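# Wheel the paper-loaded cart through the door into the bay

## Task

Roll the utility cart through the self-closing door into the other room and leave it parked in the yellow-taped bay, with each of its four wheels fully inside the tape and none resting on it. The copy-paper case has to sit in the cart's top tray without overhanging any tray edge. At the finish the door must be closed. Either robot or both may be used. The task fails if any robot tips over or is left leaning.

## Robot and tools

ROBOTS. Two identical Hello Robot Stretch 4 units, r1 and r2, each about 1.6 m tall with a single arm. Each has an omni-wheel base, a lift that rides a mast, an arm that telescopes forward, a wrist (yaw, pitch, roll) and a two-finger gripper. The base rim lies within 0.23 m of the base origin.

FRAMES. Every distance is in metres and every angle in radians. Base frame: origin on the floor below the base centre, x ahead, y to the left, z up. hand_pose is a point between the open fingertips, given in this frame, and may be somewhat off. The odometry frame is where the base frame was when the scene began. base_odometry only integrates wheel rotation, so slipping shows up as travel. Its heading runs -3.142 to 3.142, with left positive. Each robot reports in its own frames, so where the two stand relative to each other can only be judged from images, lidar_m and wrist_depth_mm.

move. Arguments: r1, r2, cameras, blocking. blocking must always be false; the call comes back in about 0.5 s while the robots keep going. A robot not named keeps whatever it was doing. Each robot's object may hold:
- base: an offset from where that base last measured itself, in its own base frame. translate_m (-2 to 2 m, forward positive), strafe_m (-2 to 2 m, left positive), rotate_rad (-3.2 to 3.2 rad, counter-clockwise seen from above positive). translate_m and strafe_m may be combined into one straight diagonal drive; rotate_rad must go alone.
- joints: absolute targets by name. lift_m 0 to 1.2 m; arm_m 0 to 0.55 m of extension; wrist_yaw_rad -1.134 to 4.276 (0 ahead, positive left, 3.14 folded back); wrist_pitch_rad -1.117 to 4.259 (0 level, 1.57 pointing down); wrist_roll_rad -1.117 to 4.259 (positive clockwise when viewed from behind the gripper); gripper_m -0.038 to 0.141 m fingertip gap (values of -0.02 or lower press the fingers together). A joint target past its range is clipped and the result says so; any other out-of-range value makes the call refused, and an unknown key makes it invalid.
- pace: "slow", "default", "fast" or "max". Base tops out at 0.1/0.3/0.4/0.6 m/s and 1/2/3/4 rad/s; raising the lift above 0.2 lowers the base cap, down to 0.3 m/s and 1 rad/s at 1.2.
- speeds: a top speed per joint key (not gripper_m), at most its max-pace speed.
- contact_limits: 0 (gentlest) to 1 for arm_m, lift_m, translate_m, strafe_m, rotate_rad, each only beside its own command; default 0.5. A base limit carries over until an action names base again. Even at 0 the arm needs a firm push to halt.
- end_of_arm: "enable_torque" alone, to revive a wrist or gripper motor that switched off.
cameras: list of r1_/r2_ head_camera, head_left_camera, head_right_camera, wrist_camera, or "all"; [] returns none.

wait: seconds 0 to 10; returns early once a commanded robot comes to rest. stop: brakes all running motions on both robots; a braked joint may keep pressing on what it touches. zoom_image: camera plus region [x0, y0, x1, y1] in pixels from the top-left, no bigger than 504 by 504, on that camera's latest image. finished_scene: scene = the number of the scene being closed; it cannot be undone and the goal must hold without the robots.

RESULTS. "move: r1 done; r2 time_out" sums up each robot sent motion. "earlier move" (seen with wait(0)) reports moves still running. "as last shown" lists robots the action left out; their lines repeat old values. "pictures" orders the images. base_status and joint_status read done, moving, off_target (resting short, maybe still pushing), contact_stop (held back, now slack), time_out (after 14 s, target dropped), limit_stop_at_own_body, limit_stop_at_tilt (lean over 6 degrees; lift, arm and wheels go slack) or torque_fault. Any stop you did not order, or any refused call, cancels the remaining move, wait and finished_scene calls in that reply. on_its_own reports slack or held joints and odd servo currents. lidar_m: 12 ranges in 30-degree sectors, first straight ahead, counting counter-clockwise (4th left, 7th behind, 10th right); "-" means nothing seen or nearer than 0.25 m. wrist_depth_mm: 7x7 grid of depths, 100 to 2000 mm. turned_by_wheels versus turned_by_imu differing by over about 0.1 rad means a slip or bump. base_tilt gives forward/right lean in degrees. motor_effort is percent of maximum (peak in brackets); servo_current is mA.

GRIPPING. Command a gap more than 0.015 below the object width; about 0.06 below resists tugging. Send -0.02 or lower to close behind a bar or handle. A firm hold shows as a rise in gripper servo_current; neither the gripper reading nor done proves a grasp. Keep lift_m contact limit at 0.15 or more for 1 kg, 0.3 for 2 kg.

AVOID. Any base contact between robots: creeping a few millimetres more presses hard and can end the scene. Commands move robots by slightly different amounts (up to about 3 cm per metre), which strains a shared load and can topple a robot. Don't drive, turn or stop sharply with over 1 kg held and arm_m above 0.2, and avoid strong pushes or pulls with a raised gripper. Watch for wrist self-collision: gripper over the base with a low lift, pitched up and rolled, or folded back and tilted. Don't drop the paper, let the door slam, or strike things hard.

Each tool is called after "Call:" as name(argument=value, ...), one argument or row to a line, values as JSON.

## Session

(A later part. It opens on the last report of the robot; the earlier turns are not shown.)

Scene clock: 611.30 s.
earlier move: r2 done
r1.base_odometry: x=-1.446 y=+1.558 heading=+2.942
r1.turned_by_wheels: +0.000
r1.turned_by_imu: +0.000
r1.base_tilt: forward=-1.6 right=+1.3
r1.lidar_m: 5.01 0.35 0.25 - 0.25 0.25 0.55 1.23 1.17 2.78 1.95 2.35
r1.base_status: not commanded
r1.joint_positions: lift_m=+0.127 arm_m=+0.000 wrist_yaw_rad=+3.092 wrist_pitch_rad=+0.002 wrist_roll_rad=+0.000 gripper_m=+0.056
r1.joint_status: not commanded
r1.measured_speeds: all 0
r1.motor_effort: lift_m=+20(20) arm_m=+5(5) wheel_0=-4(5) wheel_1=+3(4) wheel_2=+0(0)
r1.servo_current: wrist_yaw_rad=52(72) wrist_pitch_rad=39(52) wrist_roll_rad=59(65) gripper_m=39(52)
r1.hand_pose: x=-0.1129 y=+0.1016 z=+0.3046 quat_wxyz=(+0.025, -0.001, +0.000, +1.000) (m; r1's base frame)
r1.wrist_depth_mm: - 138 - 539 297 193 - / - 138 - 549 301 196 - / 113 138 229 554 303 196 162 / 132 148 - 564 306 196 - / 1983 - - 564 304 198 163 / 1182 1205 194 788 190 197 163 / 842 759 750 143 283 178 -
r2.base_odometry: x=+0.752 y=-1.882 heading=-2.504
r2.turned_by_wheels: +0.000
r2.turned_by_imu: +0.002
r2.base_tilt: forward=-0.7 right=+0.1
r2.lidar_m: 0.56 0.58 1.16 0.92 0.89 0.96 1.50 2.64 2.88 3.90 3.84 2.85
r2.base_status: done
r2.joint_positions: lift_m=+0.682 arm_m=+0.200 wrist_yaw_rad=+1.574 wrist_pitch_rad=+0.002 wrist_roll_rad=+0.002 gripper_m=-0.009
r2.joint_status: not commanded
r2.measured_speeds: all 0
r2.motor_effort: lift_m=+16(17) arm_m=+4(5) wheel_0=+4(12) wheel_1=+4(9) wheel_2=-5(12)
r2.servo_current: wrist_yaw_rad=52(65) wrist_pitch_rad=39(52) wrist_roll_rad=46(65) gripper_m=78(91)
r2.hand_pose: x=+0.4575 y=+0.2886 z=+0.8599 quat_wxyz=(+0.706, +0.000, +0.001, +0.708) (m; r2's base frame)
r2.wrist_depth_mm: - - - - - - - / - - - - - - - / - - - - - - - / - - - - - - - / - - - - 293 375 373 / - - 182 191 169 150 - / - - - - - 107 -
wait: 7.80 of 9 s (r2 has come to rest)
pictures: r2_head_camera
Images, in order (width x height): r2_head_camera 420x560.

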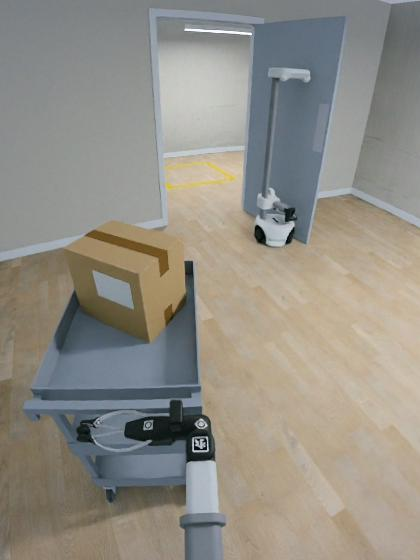

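Call:
move(
  blocking=false,
  r2={"base":{"translate_m":-0.12,"strafe_m":0.14}},
  cameras=[],
)

Call:
wait(
  seconds=3,
  cameras=[],
)

Call:
move(
  blocking=false,
  r2={"base":{"rotate_rad":-0.14},"pace":"slow"},
  cameras=[],
)

Call:
wait(
  seconds=2,
  cameras=[],
)

Call:
move(
  blocking=false,
  r2={"base":{"translate_m":0.6},"pace":"slow"},
  cameras=["r2_head_camera"],
)

Call:
wait(
  seconds=8,
  cameras=["r2_head_camera"],
)

Scene clock: 625.27 s.
move: r2 moving
r1: as last shown
r1.base_tilt: forward=-1.6 right=+1.2
r1.lidar_m: 5.02 0.33 0.25 - 0.25 0.25 0.55 1.21 1.18 2.78 1.93 2.32
r1.motor_effort: lift_m=+20(20) arm_m=+5(5) wheel_0=-4(5) wheel_1=+4(4) wheel_2=+0(0)
r1.servo_current: wrist_yaw_rad=52(65) wrist_pitch_rad=26(46) wrist_roll_rad=39(52) gripper_m=46(46)
r1.wrist_depth_mm: - 137 - 544 297 193 - / - 138 - 549 300 195 - / 113 138 230 554 303 196 162 / 132 148 - 569 303 197 - / 1921 - - 569 304 197 163 / 1182 1182 193 809 191 197 163 / 842 750 750 143 285 178 -
r2.base_odometry: x=+0.783 y=-1.889 heading=-2.504
r2.turned_by_wheels: +0.000
r2.turned_by_imu: +0.001
r2.base_tilt: forward=-0.7 right=+0.1
r2.lidar_m: 0.54 0.60 1.12 0.87 0.87 0.94 1.46 2.63 2.88 3.91 3.87 2.85
r2.base_status: translate_m moving; strafe_m moving
r2.joint_positions: lift_m=+0.682 arm_m=+0.200 wrist_yaw_rad=+1.573 wrist_pitch_rad=+0.002 wrist_roll_rad=+0.002 gripper_m=-0.009
r2.joint_status: not commanded
r2.measured_speeds: translate_m=-0.081 strafe_m=+0.094 rotate_rad=-0.005 lift_m=+0.000 arm_m=+0.000 wrist_yaw_rad=+0.000 wrist_pitch_rad=+0.000 wrist_roll_rad=+0.000
r2.motor_effort: lift_m=+16(16) arm_m=+4(4) wheel_0=-10(13) wheel_1=+8(8) wheel_2=+10(11)
r2.servo_current: wrist_yaw_rad=46(59) wrist_pitch_rad=39(39) wrist_roll_rad=39(52) gripper_m=78(85)
r2.hand_pose: x=+0.4577 y=+0.2886 z=+0.8599 quat_wxyz=(+0.706, +0.000, +0.001, +0.708) (m; r2's base frame)
r2.wrist_depth_mm: - - - - - - - / - - - - - - - / - - - - - - - / - - - - - - - / - - - - 265 285 355 / - - 181 193 179 148 - / - - - - - 115 -
pictures: none
No camera images: "cameras" was empty.

Scene clock: 626.77 s.
earlier move: r2 done
r1.base_odometry: x=-1.446 y=+1.558 heading=+2.942
r1.turned_by_wheels: +0.000
r1.turned_by_imu: +0.000
r1.base_tilt: forward=-1.6 right=+1.3
r1.lidar_m: 5.02 0.32 0.25 - 0.25 0.25 0.55 1.23 1.14 2.76 1.94 2.34
r1.base_status: not commanded
r1.joint_positions: lift_m=+0.127 arm_m=+0.000 wrist_yaw_rad=+3.092 wrist_pitch_rad=+0.002 wrist_roll_rad=+0.000 gripper_m=+0.056
r1.joint_status: not commanded
r1.measured_speeds: all 0
r1.motor_effort: lift_m=+20(20) arm_m=+5(5) wheel_0=-4(5) wheel_1=+3(4) wheel_2=+0(0)
r1.servo_current: wrist_yaw_rad=46(72) wrist_pitch_rad=46(52) wrist_roll_rad=59(72) gripper_m=46(52)
r1.hand_pose: x=-0.1129 y=+0.1016 z=+0.3046 quat_wxyz=(+0.025, -0.001, +0.000, +1.000) (m; r1's base frame)
r1.wrist_depth_mm: - 137 - 539 296 193 - / - 138 - 554 301 196 - / 113 139 229 554 303 196 162 / 132 148 - 559 303 197 - / 1921 - - 564 306 198 163 / 1182 1229 194 798 191 198 163 / 854 741 750 143 285 179 -
r2.base_odometry: x=+0.932 y=-1.923 heading=-2.504
r2.turned_by_wheels: +0.000
r2.turned_by_imu: +0.000
r2.base_tilt: forward=-0.7 right=+0.1
r2.lidar_m: 0.61 0.62 0.92 0.74 0.73 0.77 1.18 2.57 2.83 4.06 4.01 2.99
r2.base_status: done
r2.joint_positions: lift_m=+0.682 arm_m=+0.200 wrist_yaw_rad=+1.573 wrist_pitch_rad=+0.002 wrist_roll_rad=+0.002 gripper_m=-0.009
r2.joint_status: not commanded
r2.measured_speeds: all 0
r2.motor_effort: lift_m=+16(16) arm_m=+4(4) wheel_0=-2(14) wheel_1=+5(8) wheel_2=+4(11)
r2.servo_current: wrist_yaw_rad=46(59) wrist_pitch_rad=33(46) wrist_roll_rad=52(59) gripper_m=72(85)
r2.hand_pose: x=+0.4577 y=+0.2886 z=+0.8599 quat_wxyz=(+0.706, +0.000, +0.001, +0.708) (m; r2's base frame)
r2.wrist_depth_mm: - - - - - - - / - - - - - - - / - - - - - - - / - - - - - - - / - - - - - - - / - - 181 192 176 - - / - - - - - - -
wait: 1.50 of 3 s (r2 has come to rest)
pictures: none
No camera images: "cameras" was empty.

Scene clock: 627.27 s.
move: r2 moving
r1: as last shown
r1.lidar_m: 5.03 0.34 0.25 - 0.25 0.25 0.56 1.23 1.17 2.75 1.94 2.36
r1.motor_effort: lift_m=+20(20) arm_m=+5(5) wheel_0=-4(4) wheel_1=+3(4) wheel_2=+0(0)
r1.servo_current: wrist_yaw_rad=39(65) wrist_pitch_rad=39(46) wrist_roll_rad=46(59) gripper_m=39(46)
r1.wrist_depth_mm: - 138 - 539 298 194 - / - 138 - 549 300 196 - / 113 138 229 549 301 196 162 / 132 148 - 564 304 197 - / 1921 - - 564 306 197 163 / 1205 1205 193 788 191 198 163 / 842 750 750 143 285 178 -
r2.base_odometry: x=+0.932 y=-1.923 heading=-2.613
r2.turned_by_wheels: -0.109
r2.turned_by_imu: -0.106
r2.base_tilt: forward=-0.6 right=+0.0
r2.lidar_m: 0.60 0.63 1.04 0.74 0.71 0.76 1.02 2.58 2.70 3.77 4.01 3.18
r2.base_status: rotate_rad moving
r2.joint_positions: lift_m=+0.682 arm_m=+0.200 wrist_yaw_rad=+1.573 wrist_pitch_rad=+0.002 wrist_roll_rad=+0.002 gripper_m=-0.009
r2.joint_status: not commanded
r2.measured_speeds: translate_m=+0.000 strafe_m=+0.001 rotate_rad=-0.263 lift_m=+0.000 arm_m=+0.000 wrist_yaw_rad=-0.004 wrist_pitch_rad=+0.000 wrist_roll_rad=+0.000
r2.motor_effort: lift_m=+16(16) arm_m=+4(4) wheel_0=+2(11) wheel_1=+4(8) wheel_2=+6(9)
r2.servo_current: wrist_yaw_rad=46(52) wrist_pitch_rad=39(46) wrist_roll_rad=52(52) gripper_m=78(85)
r2.hand_pose: x=+0.4578 y=+0.2885 z=+0.8599 quat_wxyz=(+0.706, +0.000, +0.001, +0.708) (m; r2's base frame)
r2.wrist_depth_mm: - - - - - - - / - - - - - - - / - - - - - - - / - - - - - - - / - - - - - 276 232 / - - 181 193 177 283 263 / - 120 - - - - 285
pictures: none
No camera images: "cameras" was empty.

Scene clock: 627.80 s.
earlier move: r2 done
r1.base_odometry: x=-1.446 y=+1.558 heading=+2.942
r1.turned_by_wheels: +0.000
r1.turned_by_imu: +0.000
r1.base_tilt: forward=-1.6 right=+1.3
r1.lidar_m: 5.02 0.34 0.25 - 0.25 0.25 0.50 1.21 1.19 2.76 1.92 2.34
r1.base_status: not commanded
r1.joint_positions: lift_m=+0.127 arm_m=+0.000 wrist_yaw_rad=+3.092 wrist_pitch_rad=+0.002 wrist_roll_rad=+0.000 gripper_m=+0.056
r1.joint_status: not commanded
r1.measured_speeds: all 0
r1.motor_effort: lift_m=+20(20) arm_m=+5(5) wheel_0=-5(5) wheel_1=+3(4) wheel_2=+0(0)
r1.servo_current: wrist_yaw_rad=52(65) wrist_pitch_rad=46(46) wrist_roll_rad=52(59) gripper_m=39(46)
r1.hand_pose: x=-0.1129 y=+0.1016 z=+0.3046 quat_wxyz=(+0.025, -0.001, +0.000, +1.000) (m; r1's base frame)
r1.wrist_depth_mm: - 137 - 544 300 194 - / - 138 - 549 301 196 - / 113 138 230 559 303 196 162 / 132 148 - 564 306 197 - / 1863 - - 564 306 197 163 / 1160 1205 193 798 191 197 163 / 866 759 750 143 285 178 -
r2.base_odometry: x=+0.932 y=-1.923 heading=-2.643
r2.turned_by_wheels: -0.029
r2.turned_by_imu: -0.029
r2.base_tilt: forward=-0.7 right=+0.0
r2.lidar_m: 0.61 0.63 1.05 0.73 0.72 0.76 1.02 2.56 2.69 3.67 4.02 3.20
r2.base_status: done
r2.joint_positions: lift_m=+0.682 arm_m=+0.200 wrist_yaw_rad=+1.573 wrist_pitch_rad=+0.002 wrist_roll_rad=+0.002 gripper_m=-0.009
r2.joint_status: not commanded
r2.measured_speeds: all 0
r2.motor_effort: lift_m=+16(16) arm_m=+4(4) wheel_0=+4(11) wheel_1=+5(8) wheel_2=+6(9)
r2.servo_current: wrist_yaw_rad=46(52) wrist_pitch_rad=46(46) wrist_roll_rad=33(52) gripper_m=85(85)
r2.hand_pose: x=+0.4578 y=+0.2885 z=+0.8599 quat_wxyz=(+0.706, +0.000, +0.001, +0.708) (m; r2's base frame)
r2.wrist_depth_mm: - - - - - - - / - - - - - - - / - - - - - - - / - - - - - - - / - - - - - 276 270 / - - 181 193 176 306 252 / - - - - - - 310
wait: 0.53 of 2 s (r2 has come to rest)
pictures: none
No camera images: "cameras" was empty.

Scene clock: 628.30 s.
move: r2 moving
r1: as last shown
r1.lidar_m: 5.01 0.33 0.25 - 0.25 0.25 0.53 1.24 1.16 2.77 1.93 2.36
r1.motor_effort: lift_m=+20(20) arm_m=+5(5) wheel_0=-4(5) wheel_1=+3(4) wheel_2=+0(0)
r1.servo_current: wrist_yaw_rad=46(65) wrist_pitch_rad=52(52) wrist_roll_rad=52(65) gripper_m=39(52)
r1.wrist_depth_mm: - 137 - 539 297 194 - / - 138 - 554 300 196 - / 113 138 229 554 301 196 162 / 132 147 - 554 304 198 - / 1921 - - 564 306 197 163 / 1205 1182 194 798 191 198 163 / 854 759 750 143 282 178 -
r2.base_odometry: x=+0.921 y=-1.929 heading=-2.642
r2.turned_by_wheels: +0.000
r2.turned_by_imu: +0.001
r2.base_tilt: forward=-0.7 right=+0.1
r2.lidar_m: 0.58 0.59 1.07 0.77 0.73 0.74 1.01 2.57 2.69 3.71 4.02 3.21
r2.base_status: translate_m moving
r2.joint_positions: lift_m=+0.682 arm_m=+0.200 wrist_yaw_rad=+1.573 wrist_pitch_rad=+0.002 wrist_roll_rad=+0.002 gripper_m=-0.009
r2.joint_status: not commanded
r2.measured_speeds: translate_m=+0.049 strafe_m=+0.001 rotate_rad=+0.001 lift_m=+0.000 arm_m=+0.000 wrist_yaw_rad=+0.000 wrist_pitch_rad=+0.000 wrist_roll_rad=+0.000
r2.motor_effort: lift_m=+16(16) arm_m=+4(4) wheel_0=+9(9) wheel_1=+7(8) wheel_2=-9(9)
r2.servo_current: wrist_yaw_rad=46(52) wrist_pitch_rad=39(46) wrist_roll_rad=46(59) gripper_m=78(85)
r2.hand_pose: x=+0.4578 y=+0.2885 z=+0.8599 quat_wxyz=(+0.706, +0.000, +0.001, +0.708) (m; r2's base frame)
r2.wrist_depth_mm: - - - - - - - / - - - - - - - / - - - - - - - / - - - - - - - / - - - - - 274 276 / - - 181 193 177 306 195 / - - - - - 310 -
pictures: r2_head_camera
Images, in order (width x height): r2_head_camera 420x560.

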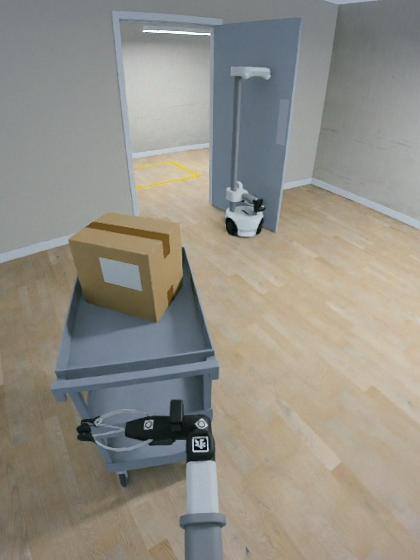

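Scene clock: 635.10 s.
earlier move: r2 done
r1.base_odometry: x=-1.446 y=+1.558 heading=+2.942
r1.turned_by_wheels: +0.000
r1.turned_by_imu: +0.000
r1.base_tilt: forward=-1.6 right=+1.3
r1.lidar_m: 5.02 0.34 0.25 - 0.25 0.25 0.54 1.22 1.18 2.77 1.51 2.36
r1.base_status: not commanded
r1.joint_positions: lift_m=+0.127 arm_m=+0.000 wrist_yaw_rad=+3.092 wrist_pitch_rad=+0.002 wrist_roll_rad=+0.000 gripper_m=+0.056
r1.joint_status: not commanded
r1.measured_speeds: all 0
r1.motor_effort: lift_m=+20(20) arm_m=+5(5) wheel_0=-4(5) wheel_1=+3(4) wheel_2=+0(0)
r1.servo_current: wrist_yaw_rad=39(78) wrist_pitch_rad=46(52) wrist_roll_rad=46(72) gripper_m=46(52)
r1.hand_pose: x=-0.1129 y=+0.1016 z=+0.3046 quat_wxyz=(+0.025, -0.001, +0.000, +1.000) (m; r1's base frame)
r1.wrist_depth_mm: - 138 - 549 297 193 - / - 138 - 549 301 196 - / 114 138 229 559 303 196 162 / 132 148 - 559 304 196 - / 1921 - - 564 306 198 163 / 1182 1205 194 798 190 198 163 / 831 768 759 143 283 179 -
r2.base_odometry: x=+0.405 y=-2.210 heading=-2.642
r2.turned_by_wheels: +0.000
r2.turned_by_imu: +0.001
r2.base_tilt: forward=-0.7 right=+0.1
r2.lidar_m: 0.52 0.57 0.63 1.07 1.02 1.08 1.46 3.10 3.22 3.85 3.72 2.46
r2.base_status: done
r2.joint_positions: lift_m=+0.682 arm_m=+0.200 wrist_yaw_rad=+1.573 wrist_pitch_rad=+0.002 wrist_roll_rad=+0.002 gripper_m=-0.009
r2.joint_status: not commanded
r2.measured_speeds: all 0
r2.motor_effort: lift_m=+16(17) arm_m=+4(4) wheel_0=+3(12) wheel_1=+4(10) wheel_2=-5(12)
r2.servo_current: wrist_yaw_rad=39(65) wrist_pitch_rad=39(52) wrist_roll_rad=52(59) gripper_m=78(85)
r2.hand_pose: x=+0.4577 y=+0.2886 z=+0.8599 quat_wxyz=(+0.706, +0.000, +0.001, +0.708) (m; r2's base frame)
r2.wrist_depth_mm: - - - - - - - / - - - - - - - / - - - - - - - / - - - - - - - / - - - 272 263 436 462 / - - 181 193 170 167 - / - - - - - 110 -
wait: 6.80 of 8 s (r2 has come to rest)
pictures: r2_head_camera
Images, in order (width x height): r2_head_camera 420x560.

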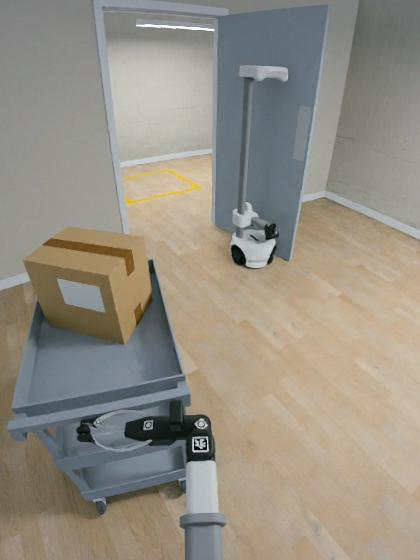

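Call:
move(
  blocking=false,
  r2={"base":{"translate_m":-0.15,"strafe_m":0.4}},
  cameras=[],
)

Call:
wait(
  seconds=4,
  cameras=[],
)

Call:
move(
  blocking=false,
  r2={"base":{"rotate_rad":0.12},"pace":"slow"},
  cameras=[],
)

Call:
wait(
  seconds=2,
  cameras=["r2_head_camera"],
)

Scene clock: 648.70 s.
move: r2 moving
r1: as last shown
r1.lidar_m: 5.01 0.33 0.25 - 0.25 0.25 0.53 1.22 1.20 2.76 1.51 2.39
r1.servo_current: wrist_yaw_rad=39(59) wrist_pitch_rad=46(52) wrist_roll_rad=52(59) gripper_m=39(46)
r1.wrist_depth_mm: - 137 - 544 298 193 - / - 138 - 549 301 195 - / 113 138 230 554 301 196 162 / 132 147 - 564 304 196 - / 1983 - - 564 306 197 163 / 1160 1205 193 788 190 198 163 / 842 759 759 143 283 178 -
r2.base_odometry: x=+0.429 y=-2.231 heading=-2.642
r2.turned_by_wheels: +0.001
r2.turned_by_imu: +0.001
r2.base_tilt: forward=-0.7 right=+0.1
r2.lidar_m: 0.53 0.58 1.43 1.06 0.97 1.03 1.38 3.09 3.23 3.87 3.73 2.46
r2.base_status: translate_m moving; strafe_m moving
r2.joint_positions: lift_m=+0.682 arm_m=+0.200 wrist_yaw_rad=+1.573 wrist_pitch_rad=+0.002 wrist_roll_rad=+0.002 gripper_m=-0.009
r2.joint_status: not commanded
r2.measured_speeds: translate_m=-0.042 strafe_m=+0.114 rotate_rad=+0.001 lift_m=+0.000 arm_m=+0.000 wrist_yaw_rad=+0.000 wrist_pitch_rad=+0.000 wrist_roll_rad=+0.000
r2.motor_effort: lift_m=+16(16) arm_m=+4(4) wheel_0=-9(13) wheel_1=+8(9) wheel_2=+8(8)
r2.servo_current: wrist_yaw_rad=46(59) wrist_pitch_rad=46(46) wrist_roll_rad=46(59) gripper_m=85(85)
r2.hand_pose: x=+0.4577 y=+0.2886 z=+0.8599 quat_wxyz=(+0.706, +0.000, +0.001, +0.708) (m; r2's base frame)
r2.wrist_depth_mm: - - - - - - - / - - - - - - - / - - - - - - - / - - - - - - - / - - - 277 268 410 436 / - - 181 193 169 152 - / - - - - - 107 -
pictures: none
No camera images: "cameras" was empty.

Scene clock: 651.20 s.
earlier move: r2 done
r1.base_odometry: x=-1.446 y=+1.558 heading=+2.942
r1.turned_by_wheels: +0.000
r1.turned_by_imu: +0.000
r1.base_tilt: forward=-1.6 right=+1.3
r1.lidar_m: 5.03 0.35 0.25 - 0.25 0.25 0.55 1.20 1.19 2.75 1.51 4.09
r1.base_status: not commanded
r1.joint_positions: lift_m=+0.127 arm_m=+0.000 wrist_yaw_rad=+3.092 wrist_pitch_rad=+0.002 wrist_roll_rad=+0.000 gripper_m=+0.056
r1.joint_status: not commanded
r1.measured_speeds: all 0
r1.motor_effort: lift_m=+20(20) arm_m=+5(5) wheel_0=-4(5) wheel_1=+3(4) wheel_2=+0(0)
r1.servo_current: wrist_yaw_rad=65(78) wrist_pitch_rad=46(52) wrist_roll_rad=59(72) gripper_m=33(46)
r1.hand_pose: x=-0.1129 y=+0.1016 z=+0.3046 quat_wxyz=(+0.025, -0.001, +0.000, +1.000) (m; r1's base frame)
r1.wrist_depth_mm: - 138 - 549 297 194 - / - 138 - 549 303 196 - / 113 138 229 559 303 196 162 / 132 148 - 559 304 197 - / - - - 569 304 198 163 / 1182 1205 193 798 191 198 163 / 842 750 759 143 285 179 -
r2.base_odometry: x=+0.728 y=-2.489 heading=-2.642
r2.turned_by_wheels: +0.000
r2.turned_by_imu: +0.000
r2.base_tilt: forward=-0.7 right=+0.0
r2.lidar_m: 0.58 2.42 0.89 0.63 0.60 0.64 0.89 2.40 3.30 4.29 4.13 0.68
r2.base_status: done
r2.joint_positions: lift_m=+0.682 arm_m=+0.200 wrist_yaw_rad=+1.573 wrist_pitch_rad=+0.002 wrist_roll_rad=+0.002 gripper_m=-0.009
r2.joint_status: not commanded
r2.measured_speeds: all 0
r2.motor_effort: lift_m=+16(16) arm_m=+4(4) wheel_0=-1(13) wheel_1=+3(10) wheel_2=+4(10)
r2.servo_current: wrist_yaw_rad=46(65) wrist_pitch_rad=39(46) wrist_roll_rad=46(65) gripper_m=78(85)
r2.hand_pose: x=+0.4577 y=+0.2886 z=+0.8599 quat_wxyz=(+0.706, +0.000, +0.001, +0.708) (m; r2's base frame)
r2.wrist_depth_mm: - - - - - - - / - - - - - - - / - - - - - - - / - - - - - - - / - - - - - - - / - - 181 191 176 - - / - - - - - - -
wait: 2.50 of 4 s (r2 has come to rest)
pictures: none
No camera images: "cameras" was empty.

Scene clock: 651.70 s.
move: r2 moving
r1: as last shown
r1.base_tilt: forward=-1.6 right=+1.2
r1.lidar_m: 5.03 0.29 0.25 - 0.25 0.27 0.54 1.24 1.17 2.76 1.51 4.06
r1.motor_effort: lift_m=+20(20) arm_m=+5(5) wheel_0=-4(5) wheel_1=+4(4) wheel_2=+0(0)
r1.servo_current: wrist_yaw_rad=59(59) wrist_pitch_rad=39(52) wrist_roll_rad=78(78) gripper_m=39(46)
r1.wrist_depth_mm: - 138 - 544 297 193 - / - 138 - 549 301 196 - / 114 138 229 559 301 196 162 / 132 148 - 559 304 196 - / 1983 - - 564 306 197 163 / 1205 1182 194 798 191 197 163 / 866 759 750 143 285 178 -
r2.base_odometry: x=+0.728 y=-2.489 heading=-2.541
r2.turned_by_wheels: +0.101
r2.turned_by_imu: +0.098
r2.base_tilt: forward=-0.7 right=+0.1
r2.lidar_m: 0.59 1.76 0.81 0.61 0.59 0.64 1.01 3.16 3.41 4.22 4.14 0.65
r2.base_status: rotate_rad moving
r2.joint_positions: lift_m=+0.682 arm_m=+0.200 wrist_yaw_rad=+1.573 wrist_pitch_rad=+0.002 wrist_roll_rad=+0.002 gripper_m=-0.009
r2.joint_status: not commanded
r2.measured_speeds: translate_m=+0.000 strafe_m=-0.001 rotate_rad=+0.213 lift_m=+0.000 arm_m=+0.000 wrist_yaw_rad=+0.000 wrist_pitch_rad=+0.000 wrist_roll_rad=+0.000
r2.motor_effort: lift_m=+16(16) arm_m=+4(4) wheel_0=-2(8) wheel_1=-5(8) wheel_2=-5(8)
r2.servo_current: wrist_yaw_rad=39(59) wrist_pitch_rad=39(46) wrist_roll_rad=46(65) gripper_m=85(85)
r2.hand_pose: x=+0.4578 y=+0.2885 z=+0.8599 quat_wxyz=(+0.706, +0.000, +0.001, +0.708) (m; r2's base frame)
r2.wrist_depth_mm: - - - - - - - / - - - - - - - / - - - - - - - / - - - - - - - / - - - - - - - / - - 181 193 176 - - / - - - - - - -
pictures: none
No camera images: "cameras" was empty.

Scene clock: 652.17 s.
earlier move: r2 done
r1.base_odometry: x=-1.446 y=+1.558 heading=+2.942
r1.turned_by_wheels: +0.000
r1.turned_by_imu: +0.000
r1.base_tilt: forward=-1.6 right=+1.3
r1.lidar_m: 5.03 0.32 0.25 - 0.25 0.25 0.55 1.22 1.17 2.77 1.50 4.07
r1.base_status: not commanded
r1.joint_positions: lift_m=+0.127 arm_m=+0.000 wrist_yaw_rad=+3.092 wrist_pitch_rad=+0.002 wrist_roll_rad=+0.000 gripper_m=+0.056
r1.joint_status: not commanded
r1.measured_speeds: all 0
r1.motor_effort: lift_m=+20(20) arm_m=+5(5) wheel_0=-4(5) wheel_1=+3(4) wheel_2=+0(0)
r1.servo_current: wrist_yaw_rad=52(59) wrist_pitch_rad=39(52) wrist_roll_rad=46(78) gripper_m=46(46)
r1.hand_pose: x=-0.1129 y=+0.1016 z=+0.3046 quat_wxyz=(+0.025, -0.001, +0.000, +1.000) (m; r1's base frame)
r1.wrist_depth_mm: - 137 - 544 298 194 - / - 138 - 549 300 195 - / 113 138 229 554 301 195 162 / 132 148 - 559 304 197 - / 1983 - - 564 306 196 164 / 1205 1205 193 798 191 197 163 / 842 750 759 143 283 179 -
r2.base_odometry: x=+0.728 y=-2.489 heading=-2.523
r2.turned_by_wheels: +0.018
r2.turned_by_imu: +0.018
r2.base_tilt: forward=-0.7 right=+0.1
r2.lidar_m: 0.58 1.70 0.78 0.61 0.59 0.67 1.02 3.15 3.41 4.21 4.14 0.64
r2.base_status: done
r2.joint_positions: lift_m=+0.682 arm_m=+0.200 wrist_yaw_rad=+1.573 wrist_pitch_rad=+0.002 wrist_roll_rad=+0.002 gripper_m=-0.009
r2.joint_status: not commanded
r2.measured_speeds: all 0
r2.motor_effort: lift_m=+16(16) arm_m=+4(4) wheel_0=-3(8) wheel_1=-3(8) wheel_2=-4(8)
r2.servo_current: wrist_yaw_rad=46(59) wrist_pitch_rad=33(46) wrist_roll_rad=52(65) gripper_m=78(85)
r2.hand_pose: x=+0.4578 y=+0.2885 z=+0.8599 quat_wxyz=(+0.706, +0.000, +0.001, +0.708) (m; r2's base frame)
r2.wrist_depth_mm: - - - - - - - / - - - - - - - / - - - - - - - / - - - - - - - / - - - - - - - / - - 181 193 176 - - / - - - - - - -
wait: 0.47 of 2 s (r2 has come to rest)
pictures: r2_head_camera
Images, in order (width x height): r2_head_camera 420x560.

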